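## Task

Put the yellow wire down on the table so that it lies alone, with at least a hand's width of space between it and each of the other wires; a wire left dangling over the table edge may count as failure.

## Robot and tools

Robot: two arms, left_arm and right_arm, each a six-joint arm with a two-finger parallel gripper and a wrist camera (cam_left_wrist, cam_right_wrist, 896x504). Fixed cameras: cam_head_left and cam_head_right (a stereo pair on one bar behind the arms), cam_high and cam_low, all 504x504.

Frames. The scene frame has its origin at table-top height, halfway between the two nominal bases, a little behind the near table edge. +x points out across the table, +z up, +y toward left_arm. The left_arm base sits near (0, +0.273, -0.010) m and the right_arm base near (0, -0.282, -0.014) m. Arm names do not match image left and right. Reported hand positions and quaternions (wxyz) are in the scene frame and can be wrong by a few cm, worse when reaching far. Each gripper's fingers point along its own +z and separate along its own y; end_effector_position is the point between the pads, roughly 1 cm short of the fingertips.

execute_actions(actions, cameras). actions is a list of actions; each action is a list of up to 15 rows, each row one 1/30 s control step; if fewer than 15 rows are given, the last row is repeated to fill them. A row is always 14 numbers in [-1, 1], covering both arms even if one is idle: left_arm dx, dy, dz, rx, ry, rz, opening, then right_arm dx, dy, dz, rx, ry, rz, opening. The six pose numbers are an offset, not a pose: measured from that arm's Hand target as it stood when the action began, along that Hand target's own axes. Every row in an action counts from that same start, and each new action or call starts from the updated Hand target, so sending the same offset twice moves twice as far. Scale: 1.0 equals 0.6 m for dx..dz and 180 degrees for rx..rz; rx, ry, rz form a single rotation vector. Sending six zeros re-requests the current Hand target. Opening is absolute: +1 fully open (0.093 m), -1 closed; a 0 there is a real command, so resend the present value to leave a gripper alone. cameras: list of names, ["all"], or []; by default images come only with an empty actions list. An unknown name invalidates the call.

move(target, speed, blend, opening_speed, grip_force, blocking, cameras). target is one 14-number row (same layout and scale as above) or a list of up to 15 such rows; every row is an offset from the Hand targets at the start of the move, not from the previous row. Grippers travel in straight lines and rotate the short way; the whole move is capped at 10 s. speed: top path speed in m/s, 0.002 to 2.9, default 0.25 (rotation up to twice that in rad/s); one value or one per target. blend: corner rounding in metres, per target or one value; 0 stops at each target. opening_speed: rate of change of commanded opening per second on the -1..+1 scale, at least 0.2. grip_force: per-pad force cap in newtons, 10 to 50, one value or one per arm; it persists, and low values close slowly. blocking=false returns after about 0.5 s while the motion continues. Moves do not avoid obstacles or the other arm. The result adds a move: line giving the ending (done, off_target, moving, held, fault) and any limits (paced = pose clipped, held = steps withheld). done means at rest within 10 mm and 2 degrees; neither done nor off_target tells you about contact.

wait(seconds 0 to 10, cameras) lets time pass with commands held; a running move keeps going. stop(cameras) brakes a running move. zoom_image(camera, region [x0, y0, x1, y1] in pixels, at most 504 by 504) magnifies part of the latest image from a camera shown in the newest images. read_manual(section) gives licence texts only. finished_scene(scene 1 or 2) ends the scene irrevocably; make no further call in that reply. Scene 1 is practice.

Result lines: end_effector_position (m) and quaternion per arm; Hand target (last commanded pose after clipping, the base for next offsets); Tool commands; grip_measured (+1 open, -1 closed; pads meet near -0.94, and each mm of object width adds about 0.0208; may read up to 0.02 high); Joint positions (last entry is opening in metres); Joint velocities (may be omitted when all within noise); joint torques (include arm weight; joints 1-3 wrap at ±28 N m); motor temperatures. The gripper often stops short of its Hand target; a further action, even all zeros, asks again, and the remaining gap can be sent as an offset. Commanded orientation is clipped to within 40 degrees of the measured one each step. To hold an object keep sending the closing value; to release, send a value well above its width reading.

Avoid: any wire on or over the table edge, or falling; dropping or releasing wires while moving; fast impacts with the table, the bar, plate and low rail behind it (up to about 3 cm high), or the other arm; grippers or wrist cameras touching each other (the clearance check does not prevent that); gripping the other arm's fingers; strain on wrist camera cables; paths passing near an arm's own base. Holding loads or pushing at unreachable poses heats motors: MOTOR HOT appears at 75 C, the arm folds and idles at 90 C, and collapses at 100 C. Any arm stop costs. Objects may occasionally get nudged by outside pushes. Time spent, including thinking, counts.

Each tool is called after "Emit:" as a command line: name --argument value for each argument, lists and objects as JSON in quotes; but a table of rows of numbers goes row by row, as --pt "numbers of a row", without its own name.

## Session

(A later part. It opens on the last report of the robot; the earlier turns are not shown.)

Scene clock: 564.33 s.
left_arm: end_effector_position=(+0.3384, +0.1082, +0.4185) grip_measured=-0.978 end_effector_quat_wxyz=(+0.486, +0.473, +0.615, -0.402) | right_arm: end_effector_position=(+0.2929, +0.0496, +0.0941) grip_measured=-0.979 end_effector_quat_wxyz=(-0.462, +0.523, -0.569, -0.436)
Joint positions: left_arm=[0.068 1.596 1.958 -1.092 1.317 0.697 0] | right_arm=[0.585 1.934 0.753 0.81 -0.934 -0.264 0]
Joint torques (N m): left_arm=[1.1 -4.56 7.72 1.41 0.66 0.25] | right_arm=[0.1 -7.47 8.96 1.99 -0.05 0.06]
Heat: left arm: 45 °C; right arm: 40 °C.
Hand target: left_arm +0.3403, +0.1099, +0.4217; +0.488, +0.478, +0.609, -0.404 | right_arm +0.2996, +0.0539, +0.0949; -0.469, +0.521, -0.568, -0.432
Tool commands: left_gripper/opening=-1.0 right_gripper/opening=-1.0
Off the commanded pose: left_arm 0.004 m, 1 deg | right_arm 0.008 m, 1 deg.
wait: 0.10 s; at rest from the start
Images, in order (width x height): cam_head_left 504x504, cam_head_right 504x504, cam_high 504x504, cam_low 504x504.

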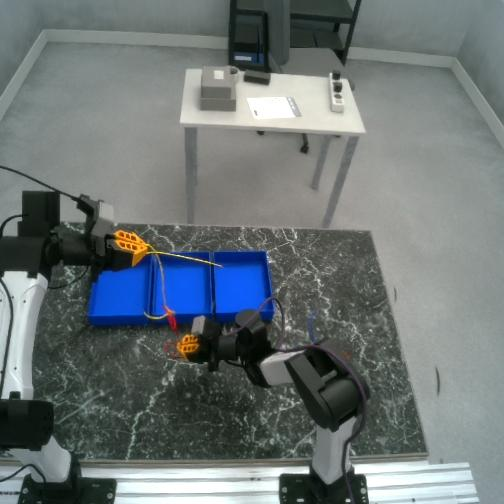

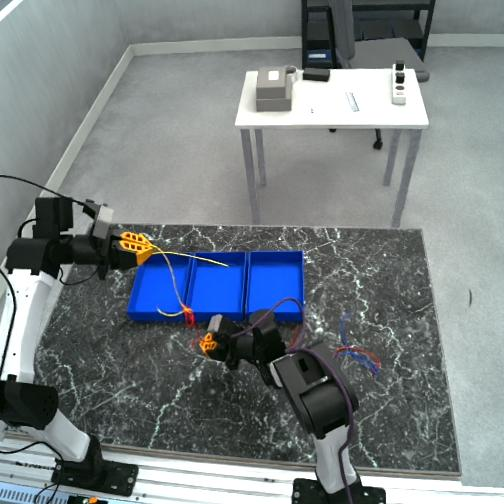

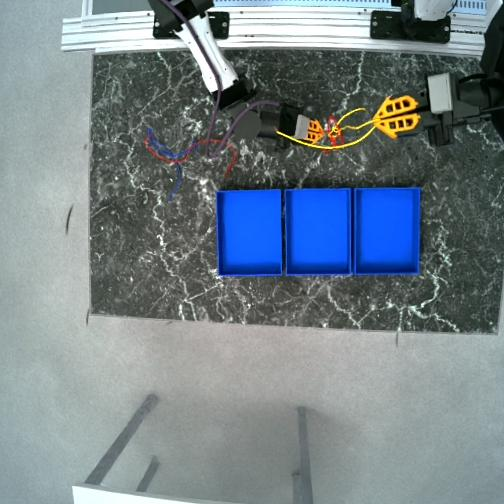

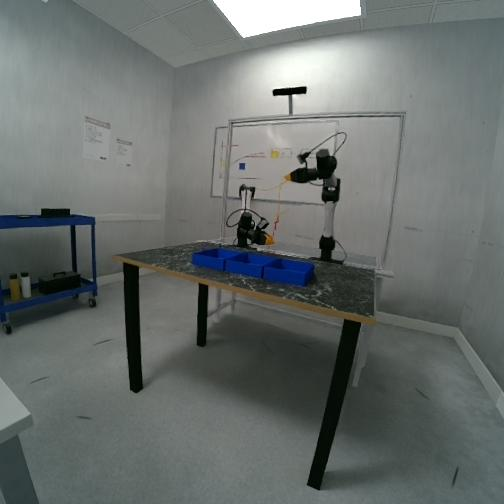

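Emit:
move --target '[-0.045, 0.0383, -0.035, 0, 0, 0, -1.0, 0.032, 0.0355, -0.1673, 0, 0, 0, -1.0]' --speed 0.1 --cameras '["cam_right_wrist", "cam_high", "cam_head_right"]'

Emit:
zoom_image --camera "cam_head_right" --region '[140, 190, 290, 350]'

Emit:
zoom_image --camera "cam_high" --region '[240, 60, 420, 200]'

Scene clock: 582.83 s.
left_arm: end_effector_position=(+0.3576, +0.1267, +0.4491) grip_measured=-0.978 end_effector_quat_wxyz=(+0.486, +0.471, +0.617, -0.401) | right_arm: end_effector_position=(+0.2712, -0.0435, +0.0933) grip_measured=-0.979 end_effector_quat_wxyz=(-0.470, +0.519, -0.566, -0.434)
Joint positions: left_arm=[0.129 1.898 2.55 -1.559 1.355 0.875 0] | right_arm=[0.331 1.739 0.537 0.67 -1.159 -0.465 0]
Joint torques (N m): left_arm=[1.47 -5.75 6.37 1.3 0.79 0.23] | right_arm=[-0.65 -9.14 6.13 1.31 -0.29 -0.16]
Heat: left arm: 44 °C; right arm: 40 °C.
Hand target: left_arm +0.3602, +0.1300, +0.4517; +0.488, +0.478, +0.609, -0.404 | right_arm +0.2696, -0.0461, +0.0951; -0.469, +0.521, -0.568, -0.432
Off the commanded pose: left_arm 0.005 m, 1 deg | right_arm 0.003 m, 0 deg.
move: done
camera_calibration:
cam_right_wrist: T_world_to_cam=[[0.994653, -0.101528, -0.0189212, -0.274148], [-0.0784024, -0.623059, -0.778236, 0.100716], [0.0672238, 0.775558, -0.627687, 0.161211], [0, 0, 0, 1]] pos_world=[0.269741, -0.0901108, 0.174384]
Images, in order (width x height): cam_head_right 504x504, cam_high 504x504, cam_right_wrist 896x504.

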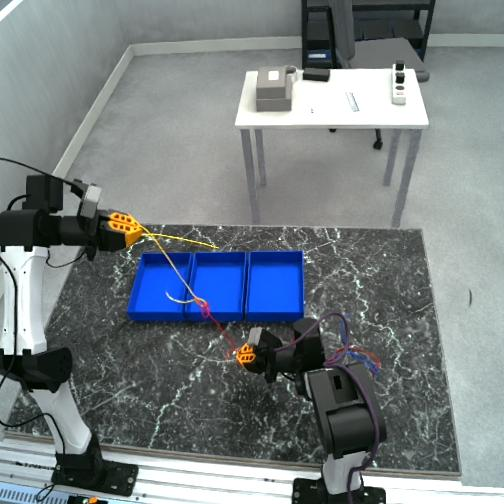

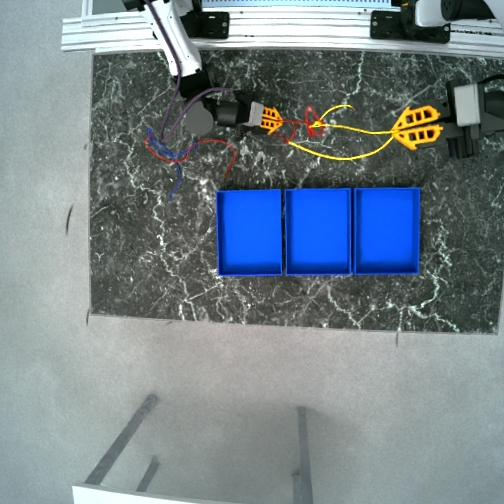

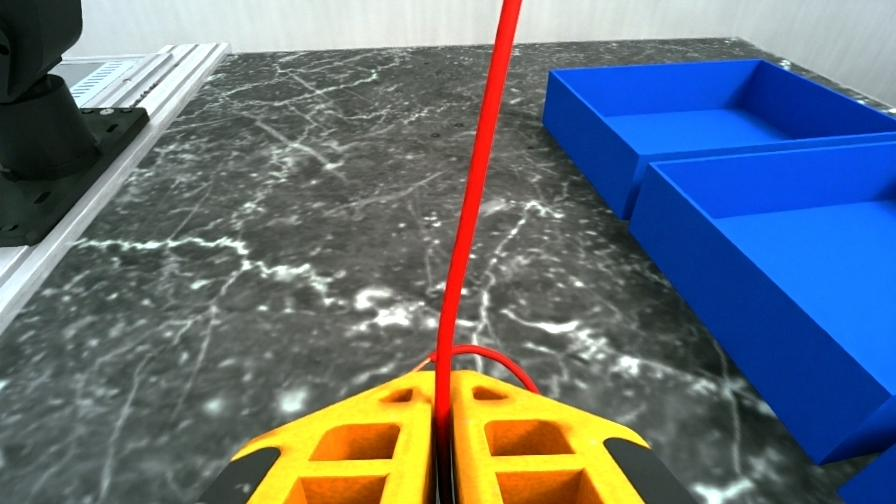

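Scaled by 3.150.

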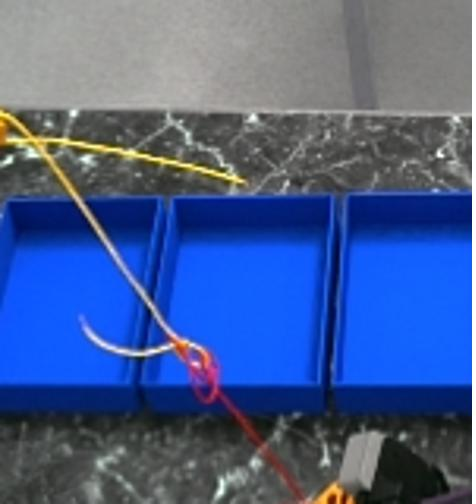

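Scaled by 2.800.

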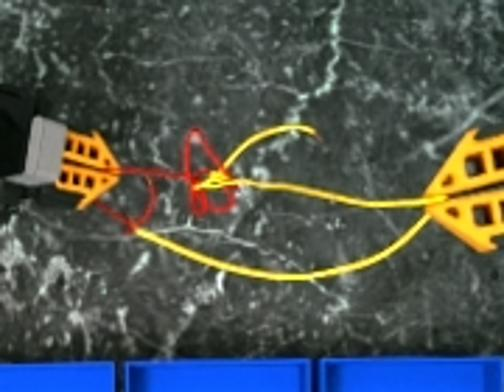

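Emit:
move --target '[0, 0, 0, 0, 0, 0, -1.0, 0.0371, 0.0, -0.2037, 0.139, 0, 0, -1.0]' --speed 0.1 --cameras '["cam_left_wrist", "cam_high", "cam_head_right"]'

Emit:
zoom_image --camera "cam_head_right" --region '[140, 190, 320, 370]'

Emit:
zoom_image --camera "cam_high" --region '[200, 60, 420, 200]'

Scene clock: 596.23 s.
left_arm: end_effector_position=(+0.3572, +0.1269, +0.4491) grip_measured=-0.978 end_effector_quat_wxyz=(+0.485, +0.470, +0.617, -0.403) | right_arm: end_effector_position=(+0.2615, -0.1669, +0.1012) grip_measured=-0.979 end_effector_quat_wxyz=(+0.576, -0.412, +0.638, +0.301)
Joint positions: left_arm=[0.129 1.898 2.55 -1.563 1.357 0.875 0] | right_arm=[-0.098 1.37 0.208 0.679 -1.161 -0.526 0]
Joint torques (N m): left_arm=[1.39 -6.34 5.24 1.46 0.77 0.19] | right_arm=[-1.1 -5.04 5.79 1.31 -0.18 -0.16]
Heat: left arm: 43 °C; right arm: 38 °C.
Hand target: left_arm +0.3601, +0.1299, +0.4515; +0.494, +0.473, +0.609, -0.403 (not the last commanded pose) | right_arm +0.2591, -0.1699, +0.0961; +0.571, -0.407, +0.648, +0.298
Off the commanded pose: left_arm 0.005 m, 1 deg | right_arm 0.006 m, 2 deg.
move: done
camera_calibration:
cam_left_wrist: T_world_to_cam=[[-0.977055, -0.190469, 0.0953192, 0.325495], [-0.1783, 0.486645, -0.855211, 0.434915], [0.116505, -0.852584, -0.509439, 0.380832], [0, 0, 0, 1]] pos_world=[0.351203, 0.175039, 0.53493]
Images, in order (width x height): cam_head_right 504x504, cam_high 504x504, cam_left_wrist 896x504.

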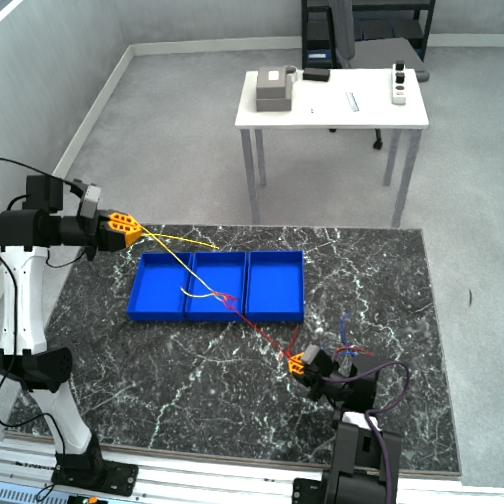

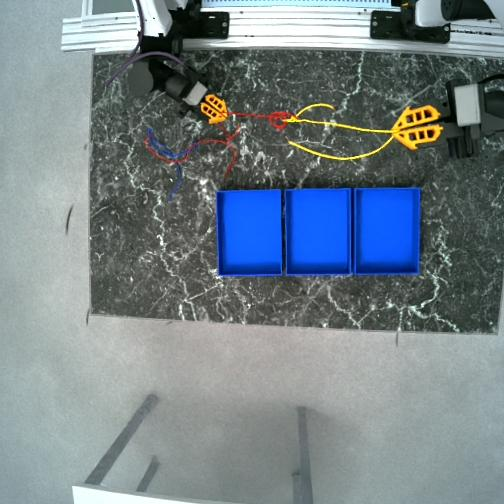

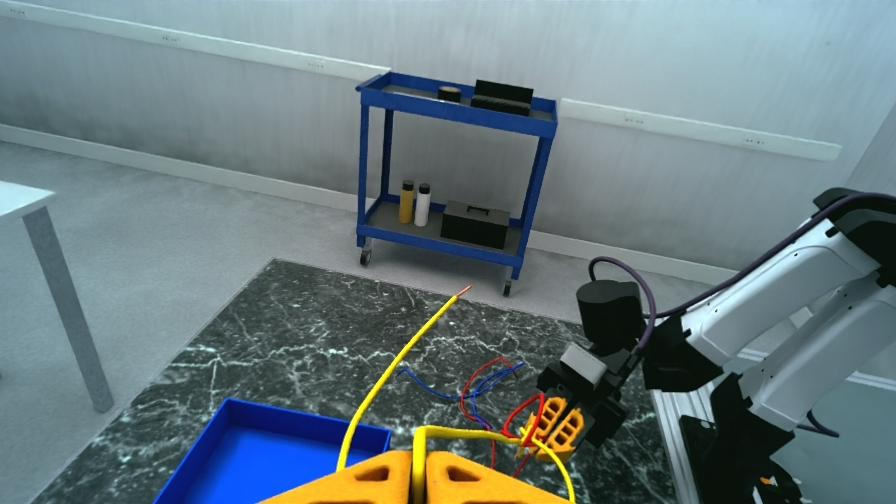

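Scaled by 2.800.

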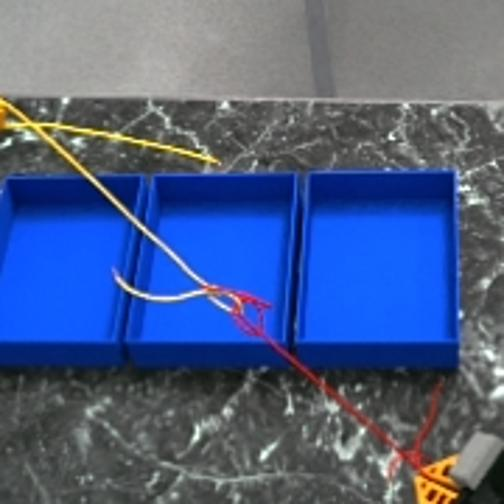

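Scaled by 2.291.

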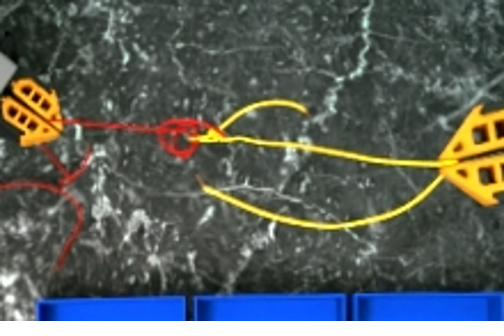

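Emit:
move --target '[0.0662, -0.0625, -0.1593, -0.167, 0, 0, -1.0, -0.0188, -0.1292, -0.1255, 0.139, 0, 0, -1.0]' --speed 0.1 --cameras '["cam_left_wrist", "cam_high", "cam_head_right"]'

Emit:
zoom_image --camera "cam_head_right" --region '[100, 210, 350, 390]'

Emit:
zoom_image --camera "cam_high" --region '[150, 40, 440, 200]'

Scene clock: 625.50 s.
left_arm: end_effector_position=(+0.3008, +0.2166, +0.4311) grip_measured=-0.978 end_effector_quat_wxyz=(+0.595, +0.336, +0.689, -0.243) | right_arm: end_effector_position=(+0.2869, -0.2642, +0.1223) grip_measured=-0.979 end_effector_quat_wxyz=(+0.637, -0.279, +0.698, +0.169)
Joint positions: left_arm=[0.464 1.192 1.566 -0.804 1.247 0.474 0] | right_arm=[-0.415 1.223 0.187 0.683 -1.076 -0.434 0]
Joint torques (N m): left_arm=[1.26 -3.89 4.97 2 0.12 -0.04] | right_arm=[-0.87 -4.29 7.12 1.99 0.02 0.07]
Motor temperatures (°C): left_arm=[23 39 41 35 23 21 23] | right_arm=[25 32 34 37 22 21 23]
Heat: left arm: 41 °C; right arm: 37 °C.
Hand target: left_arm +0.3001, +0.2200, +0.4314; +0.599, +0.329, +0.692, -0.231 | right_arm +0.2891, -0.2698, +0.1260; +0.645, -0.274, +0.697, +0.151
Off the commanded pose: left_arm 0.003 m, 2 deg | right_arm 0.007 m, 2 deg.
move: done
camera_calibration:
cam_left_wrist: T_world_to_cam=[[-0.781917, -0.623279, -0.0113246, 0.370276], [-0.296986, 0.388424, -0.872311, 0.430148], [0.548092, -0.678712, -0.488821, 0.278414], [0, 0, 0, 1]] pos_world=[0.264677, 0.252668, 0.51551]
Images, in order (width x height): cam_head_right 504x504, cam_high 504x504, cam_left_wrist 896x504.

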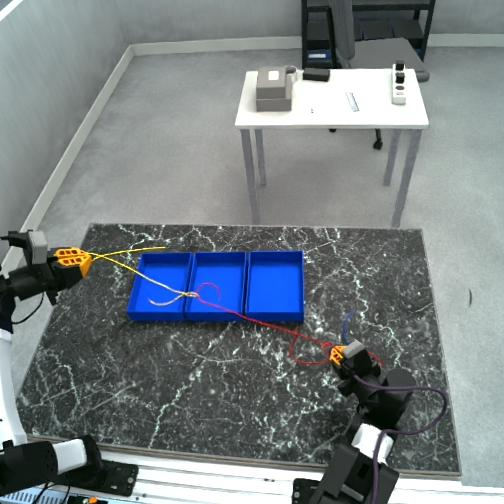

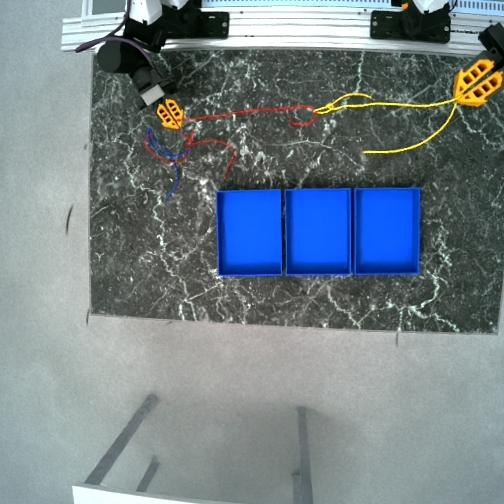

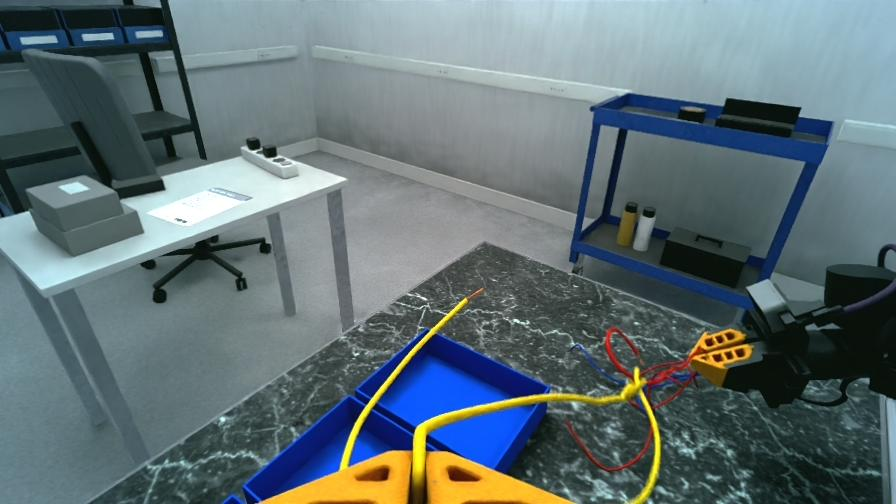

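Scaled by 2.016.

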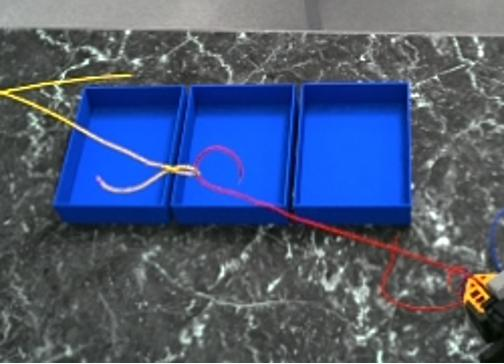

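Scaled by 1.738.

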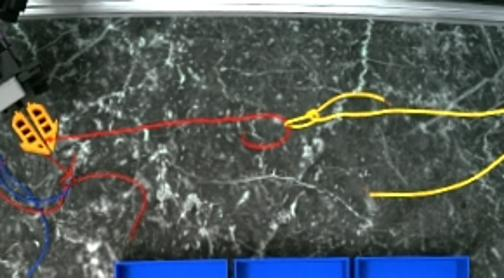

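Emit:
move --target '[0, 0, 0, 0, 0, 0, -1.0, -0.0152, -0.1643, -0.0958, 0.139, 0, 0, -1.0]' --speed 0.08 --cameras '["cam_left_wrist", "cam_high", "cam_head_right"]'

Emit:
zoom_image --camera "cam_head_right" --region '[100, 210, 350, 390]'

Emit:
zoom_image --camera "cam_high" --region '[100, 40, 440, 200]'

Scene clock: 649.10 s.
left_arm: end_effector_position=(+0.3019, +0.2180, +0.4317) grip_measured=-0.978 end_effector_quat_wxyz=(+0.597, +0.335, +0.689, -0.239) | right_arm: end_effector_position=(+0.2936, -0.3710, +0.1438) grip_measured=-0.979 end_effector_quat_wxyz=(+0.679, -0.125, +0.723, +0.014)
Joint positions: left_arm=[0.466 1.192 1.566 -0.796 1.241 0.472 0] | right_arm=[-0.674 1.206 0.187 0.843 -0.906 -0.305 0]
Joint torques (N m): left_arm=[1.06 -3.96 4.85 1.92 0.16 -0.08] | right_arm=[-0.65 -2.35 10.44 2.16 0.01 0.06]
Heat: left arm: 39 °C; right arm: 40 °C.
Hand target: left_arm +0.3001, +0.2200, +0.4314; +0.599, +0.329, +0.692, -0.231 | right_arm +0.2991, -0.3800, +0.1561; +0.689, -0.127, +0.713, -0.004
Off the commanded pose: left_arm 0.003 m, 1 deg | right_arm 0.016 m, 3 deg.
move: off_target (right_arm)
camera_calibration:
cam_left_wrist: T_world_to_cam=[[-0.777366, -0.628799, -0.017686, 0.374512], [-0.295546, 0.389905, -0.872139, 0.429587], [0.555296, -0.672745, -0.488938, 0.275557], [0, 0, 0, 1]] pos_world=[0.26508, 0.253374, 0.516013]
Images, in order (width x height): cam_head_right 504x504, cam_high 504x504, cam_left_wrist 896x504.

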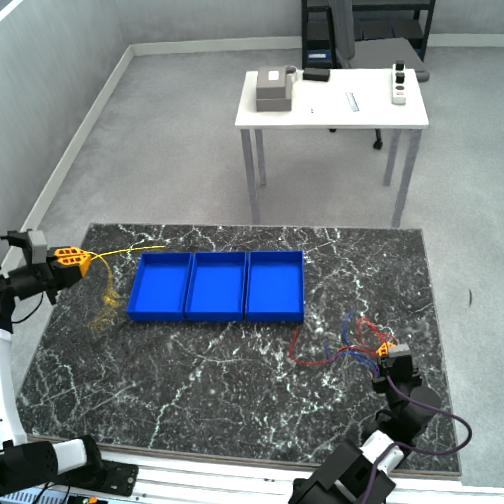

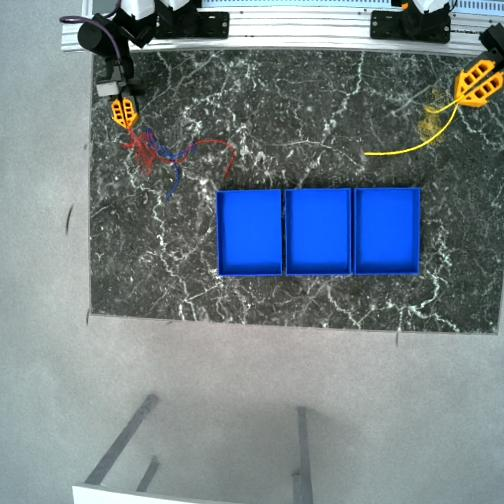

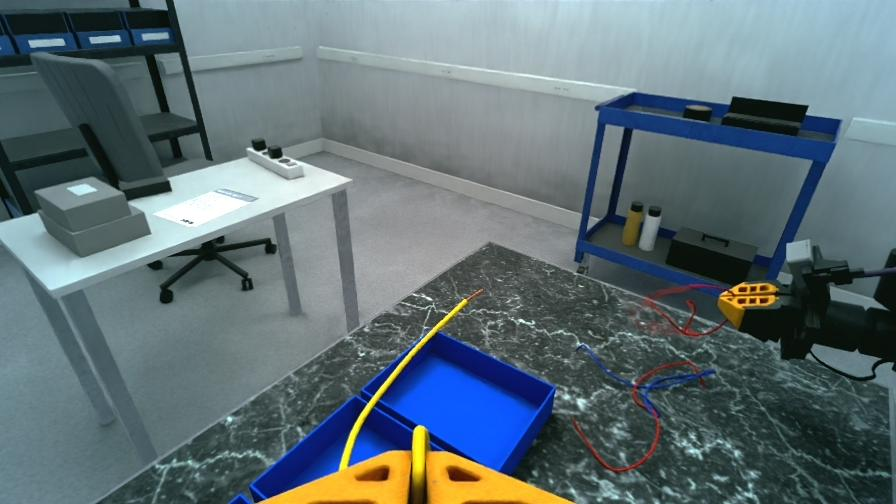

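Scaled by 2.016.

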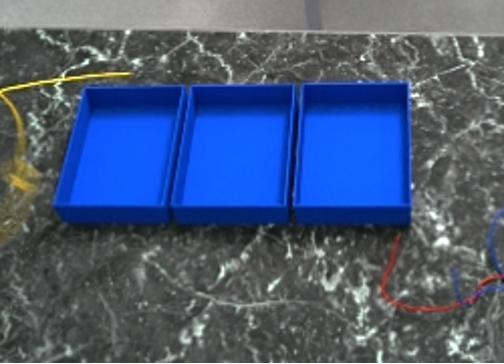

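Scaled by 1.482.

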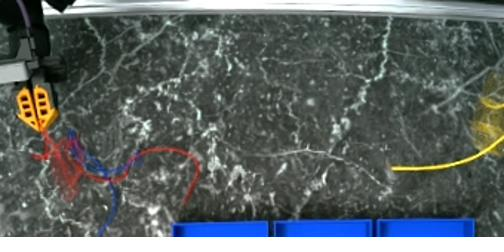

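Emit:
move --pt "0.6455 -0.075 0.0198 0 0.222 0 -1.0 0.1707 0.0815 0.0175 0 0.278 0 -1.0" --pt "0.6455 -0.075 0.0198 0 0.222 0 -0.4 0.1707 0.0815 0.0175 0 0.278 0 0.0" --speed 0.18 --opening_speed 1.0 --cameras '["cam_left_wrist", "cam_right_wrist", "cam_high", "cam_head_left"]'

Scene clock: 675.40 s.
left_arm: end_effector_position=(+0.2524, +0.2494, +0.0532) grip_measured=-0.402 end_effector_quat_wxyz=(+0.337, +0.389, +0.851, -0.105) | right_arm: end_effector_position=(+0.2913, -0.3493, +0.0392) grip_measured=-0.001 end_effector_quat_wxyz=(+0.318, -0.116, +0.939, -0.056)
Joint positions: left_arm=[0.362 1.134 0.518 -0.524 0.65 1.037 0.026] | right_arm=[-0.245 1.256 0.513 -0.207 -0.125 -0.506 0.045]
Joint torques (N m): left_arm=[-0.03 -1.51 5.16 1.38 0.3 0.05] | right_arm=[0.5 -3.29 11.26 1.51 -0.03 0.12]
Heat: left arm: 38 °C; right arm: 40 °C.
Hand target: left_arm +0.2499, +0.2500, +0.0457; +0.327, +0.388, +0.855, -0.105 | right_arm +0.2989, -0.3499, +0.0461; +0.323, -0.114, +0.938, -0.057
Off the commanded pose: left_arm 0.008 m, 1 deg | right_arm 0.010 m, 1 deg.
move: done
camera_calibration:
cam_left_wrist: T_world_to_cam=[[-0.736075, -0.676756, -0.0139664, 0.350498], [-0.623957, 0.686359, -0.373617, 0.0550731], [0.262433, -0.266296, -0.927478, 0.135012], [0, 0, 0, 1]] pos_world=[0.256925, 0.235355, 0.150692]
cam_right_wrist: T_world_to_cam=[[0.15879, -0.970822, 0.179697, -0.394058], [-0.972594, -0.18512, -0.140684, 0.258127], [0.169845, -0.152433, -0.97361, 0.0226697], [0, 0, 0, 1]] pos_world=[0.309775, -0.33132, 0.129197]
Images, in order (width x height): cam_head_left 504x504, cam_high 504x504, cam_left_wrist 896x504, cam_right_wrist 896x504.

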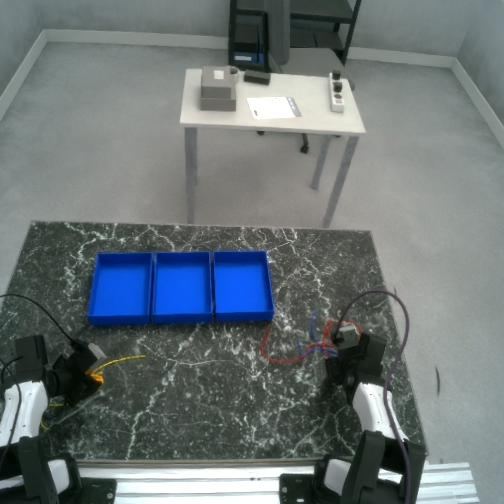

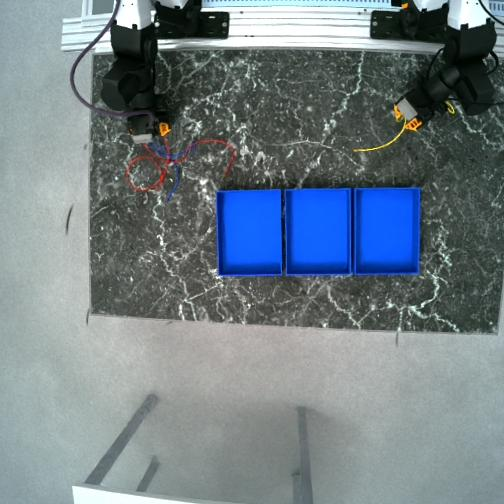

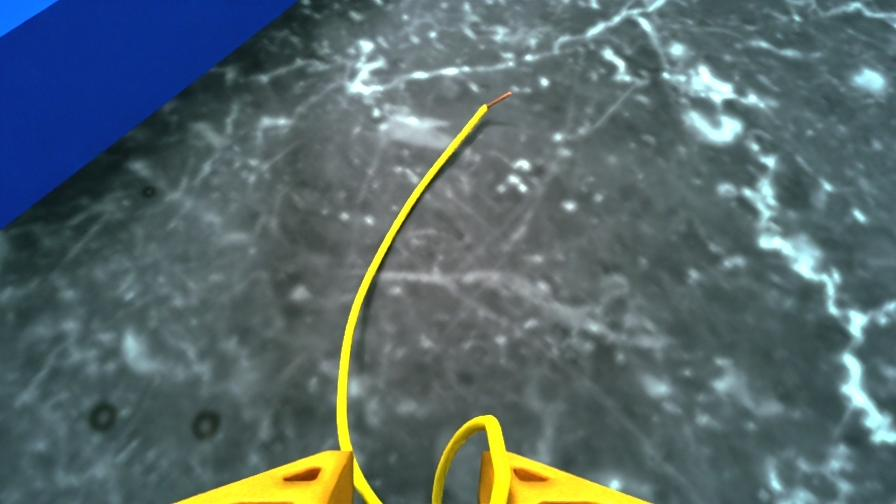

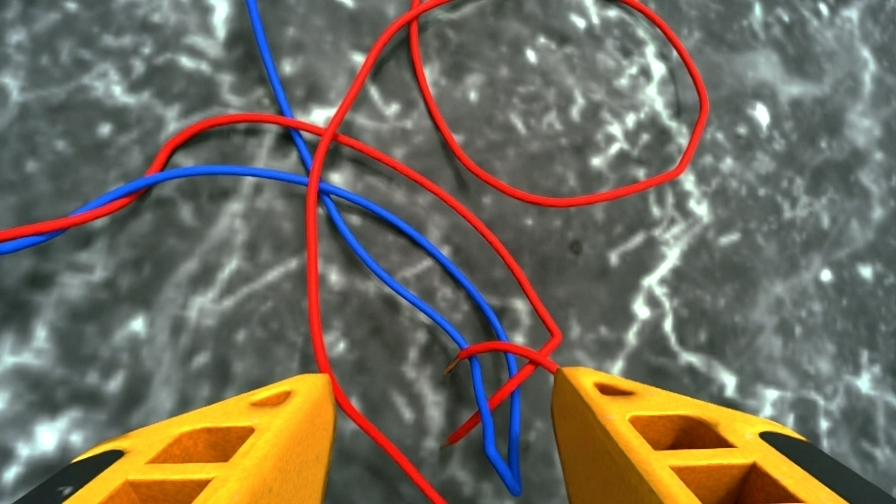

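Emit:
move --target '[0, 0, -0.2, 0, 0, 0, -0.4, 0, 0, -0.2, 0, 0, 0, 0.0]' --speed 0.12 --cameras '["cam_left_wrist", "cam_right_wrist", "cam_high", "cam_head_left"]'

Scene clock: 690.00 s.
left_arm: end_effector_position=(+0.1903, +0.3001, +0.1323) grip_measured=-0.402 end_effector_quat_wxyz=(+0.321, +0.385, +0.859, -0.106) | right_arm: end_effector_position=(+0.2224, -0.3456, +0.1296) grip_measured=-0.001 end_effector_quat_wxyz=(+0.311, -0.109, +0.942, -0.056)
Joint positions: left_arm=[0.834 1.082 0.841 -1.311 0.73 1.636 0.026] | right_arm=[-0.331 0.854 0.713 -0.831 -0.164 -0.568 0.045]
Joint torques (N m): left_arm=[1.11 -0.95 7.57 0.26 0.64 0.24] | right_arm=[-0.77 -1.92 11.56 1.44 -0.24 -0.11]
Heat: left arm: 38 °C; right arm: 38 °C.
Hand target: left_arm +0.1926, +0.3020, +0.1375; +0.327, +0.388, +0.855, -0.105 | right_arm +0.2248, -0.3459, +0.1403; +0.323, -0.114, +0.938, -0.057
Off the commanded pose: left_arm 0.006 m, 1 deg | right_arm 0.011 m, 1 deg.
move: off_target (right_arm)
camera_calibration:
cam_left_wrist: T_world_to_cam=[[-0.730463, -0.682939, 0.00420405, 0.338508], [-0.641978, 0.684526, -0.345383, 0.0113604], [0.232998, -0.254989, -0.938452, 0.241832], [0, 0, 0, 1]] pos_world=[0.198215, 0.285069, 0.229449]
cam_right_wrist: T_world_to_cam=[[0.14755, -0.97322, 0.176271, -0.393688], [-0.976916, -0.171243, -0.127715, 0.208662], [0.15448, -0.153358, -0.976021, 0.126372], [0, 0, 0, 1]] pos_world=[0.242412, -0.328033, 0.219387]
Images, in order (width x height): cam_head_left 504x504, cam_high 504x504, cam_left_wrist 896x504, cam_right_wrist 896x504.

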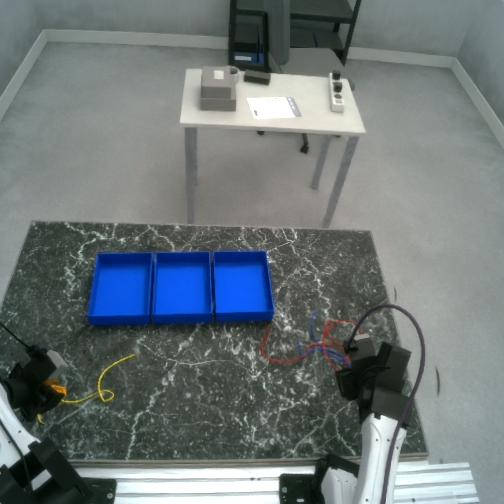

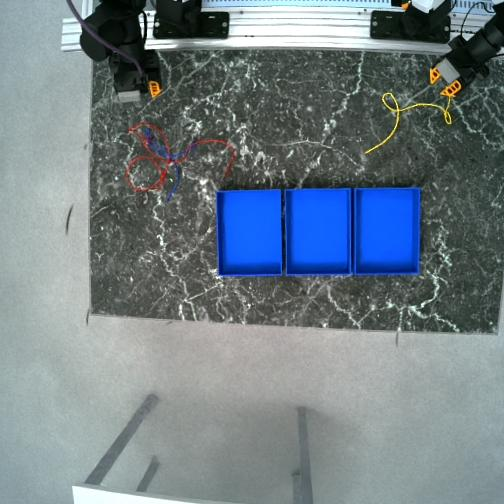

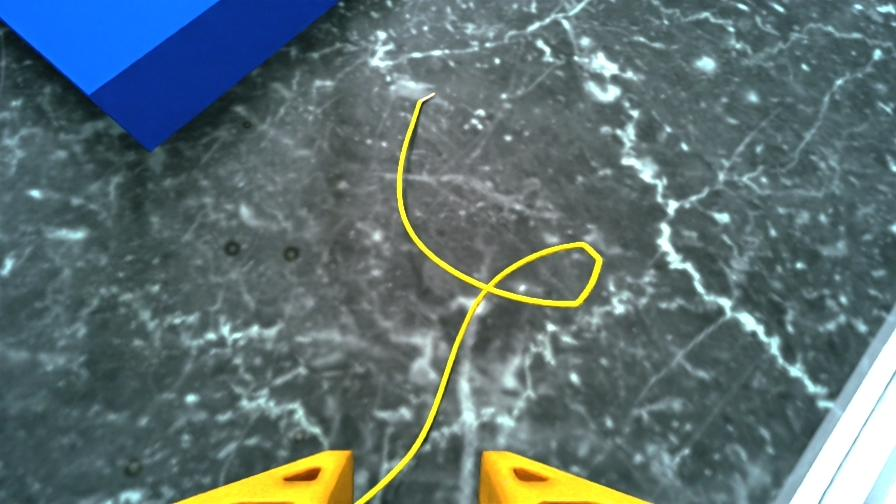

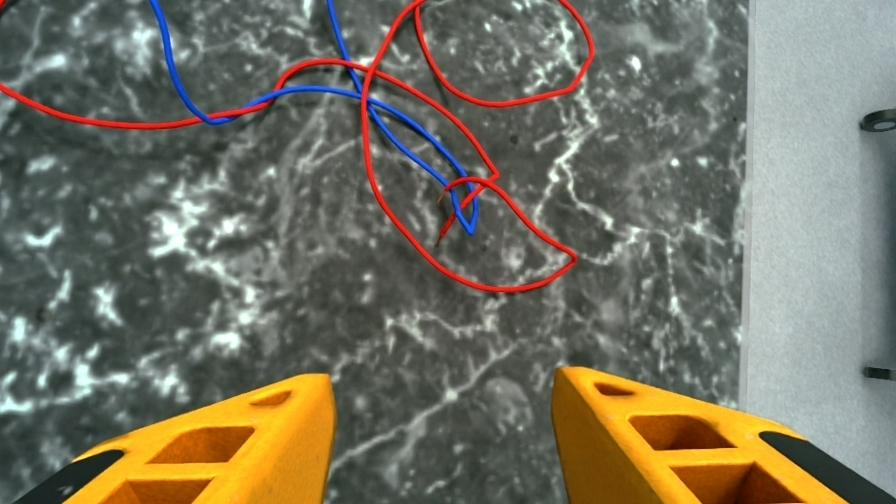

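Emit:
finished_scene --scene 2

The scene is finished: the task was done.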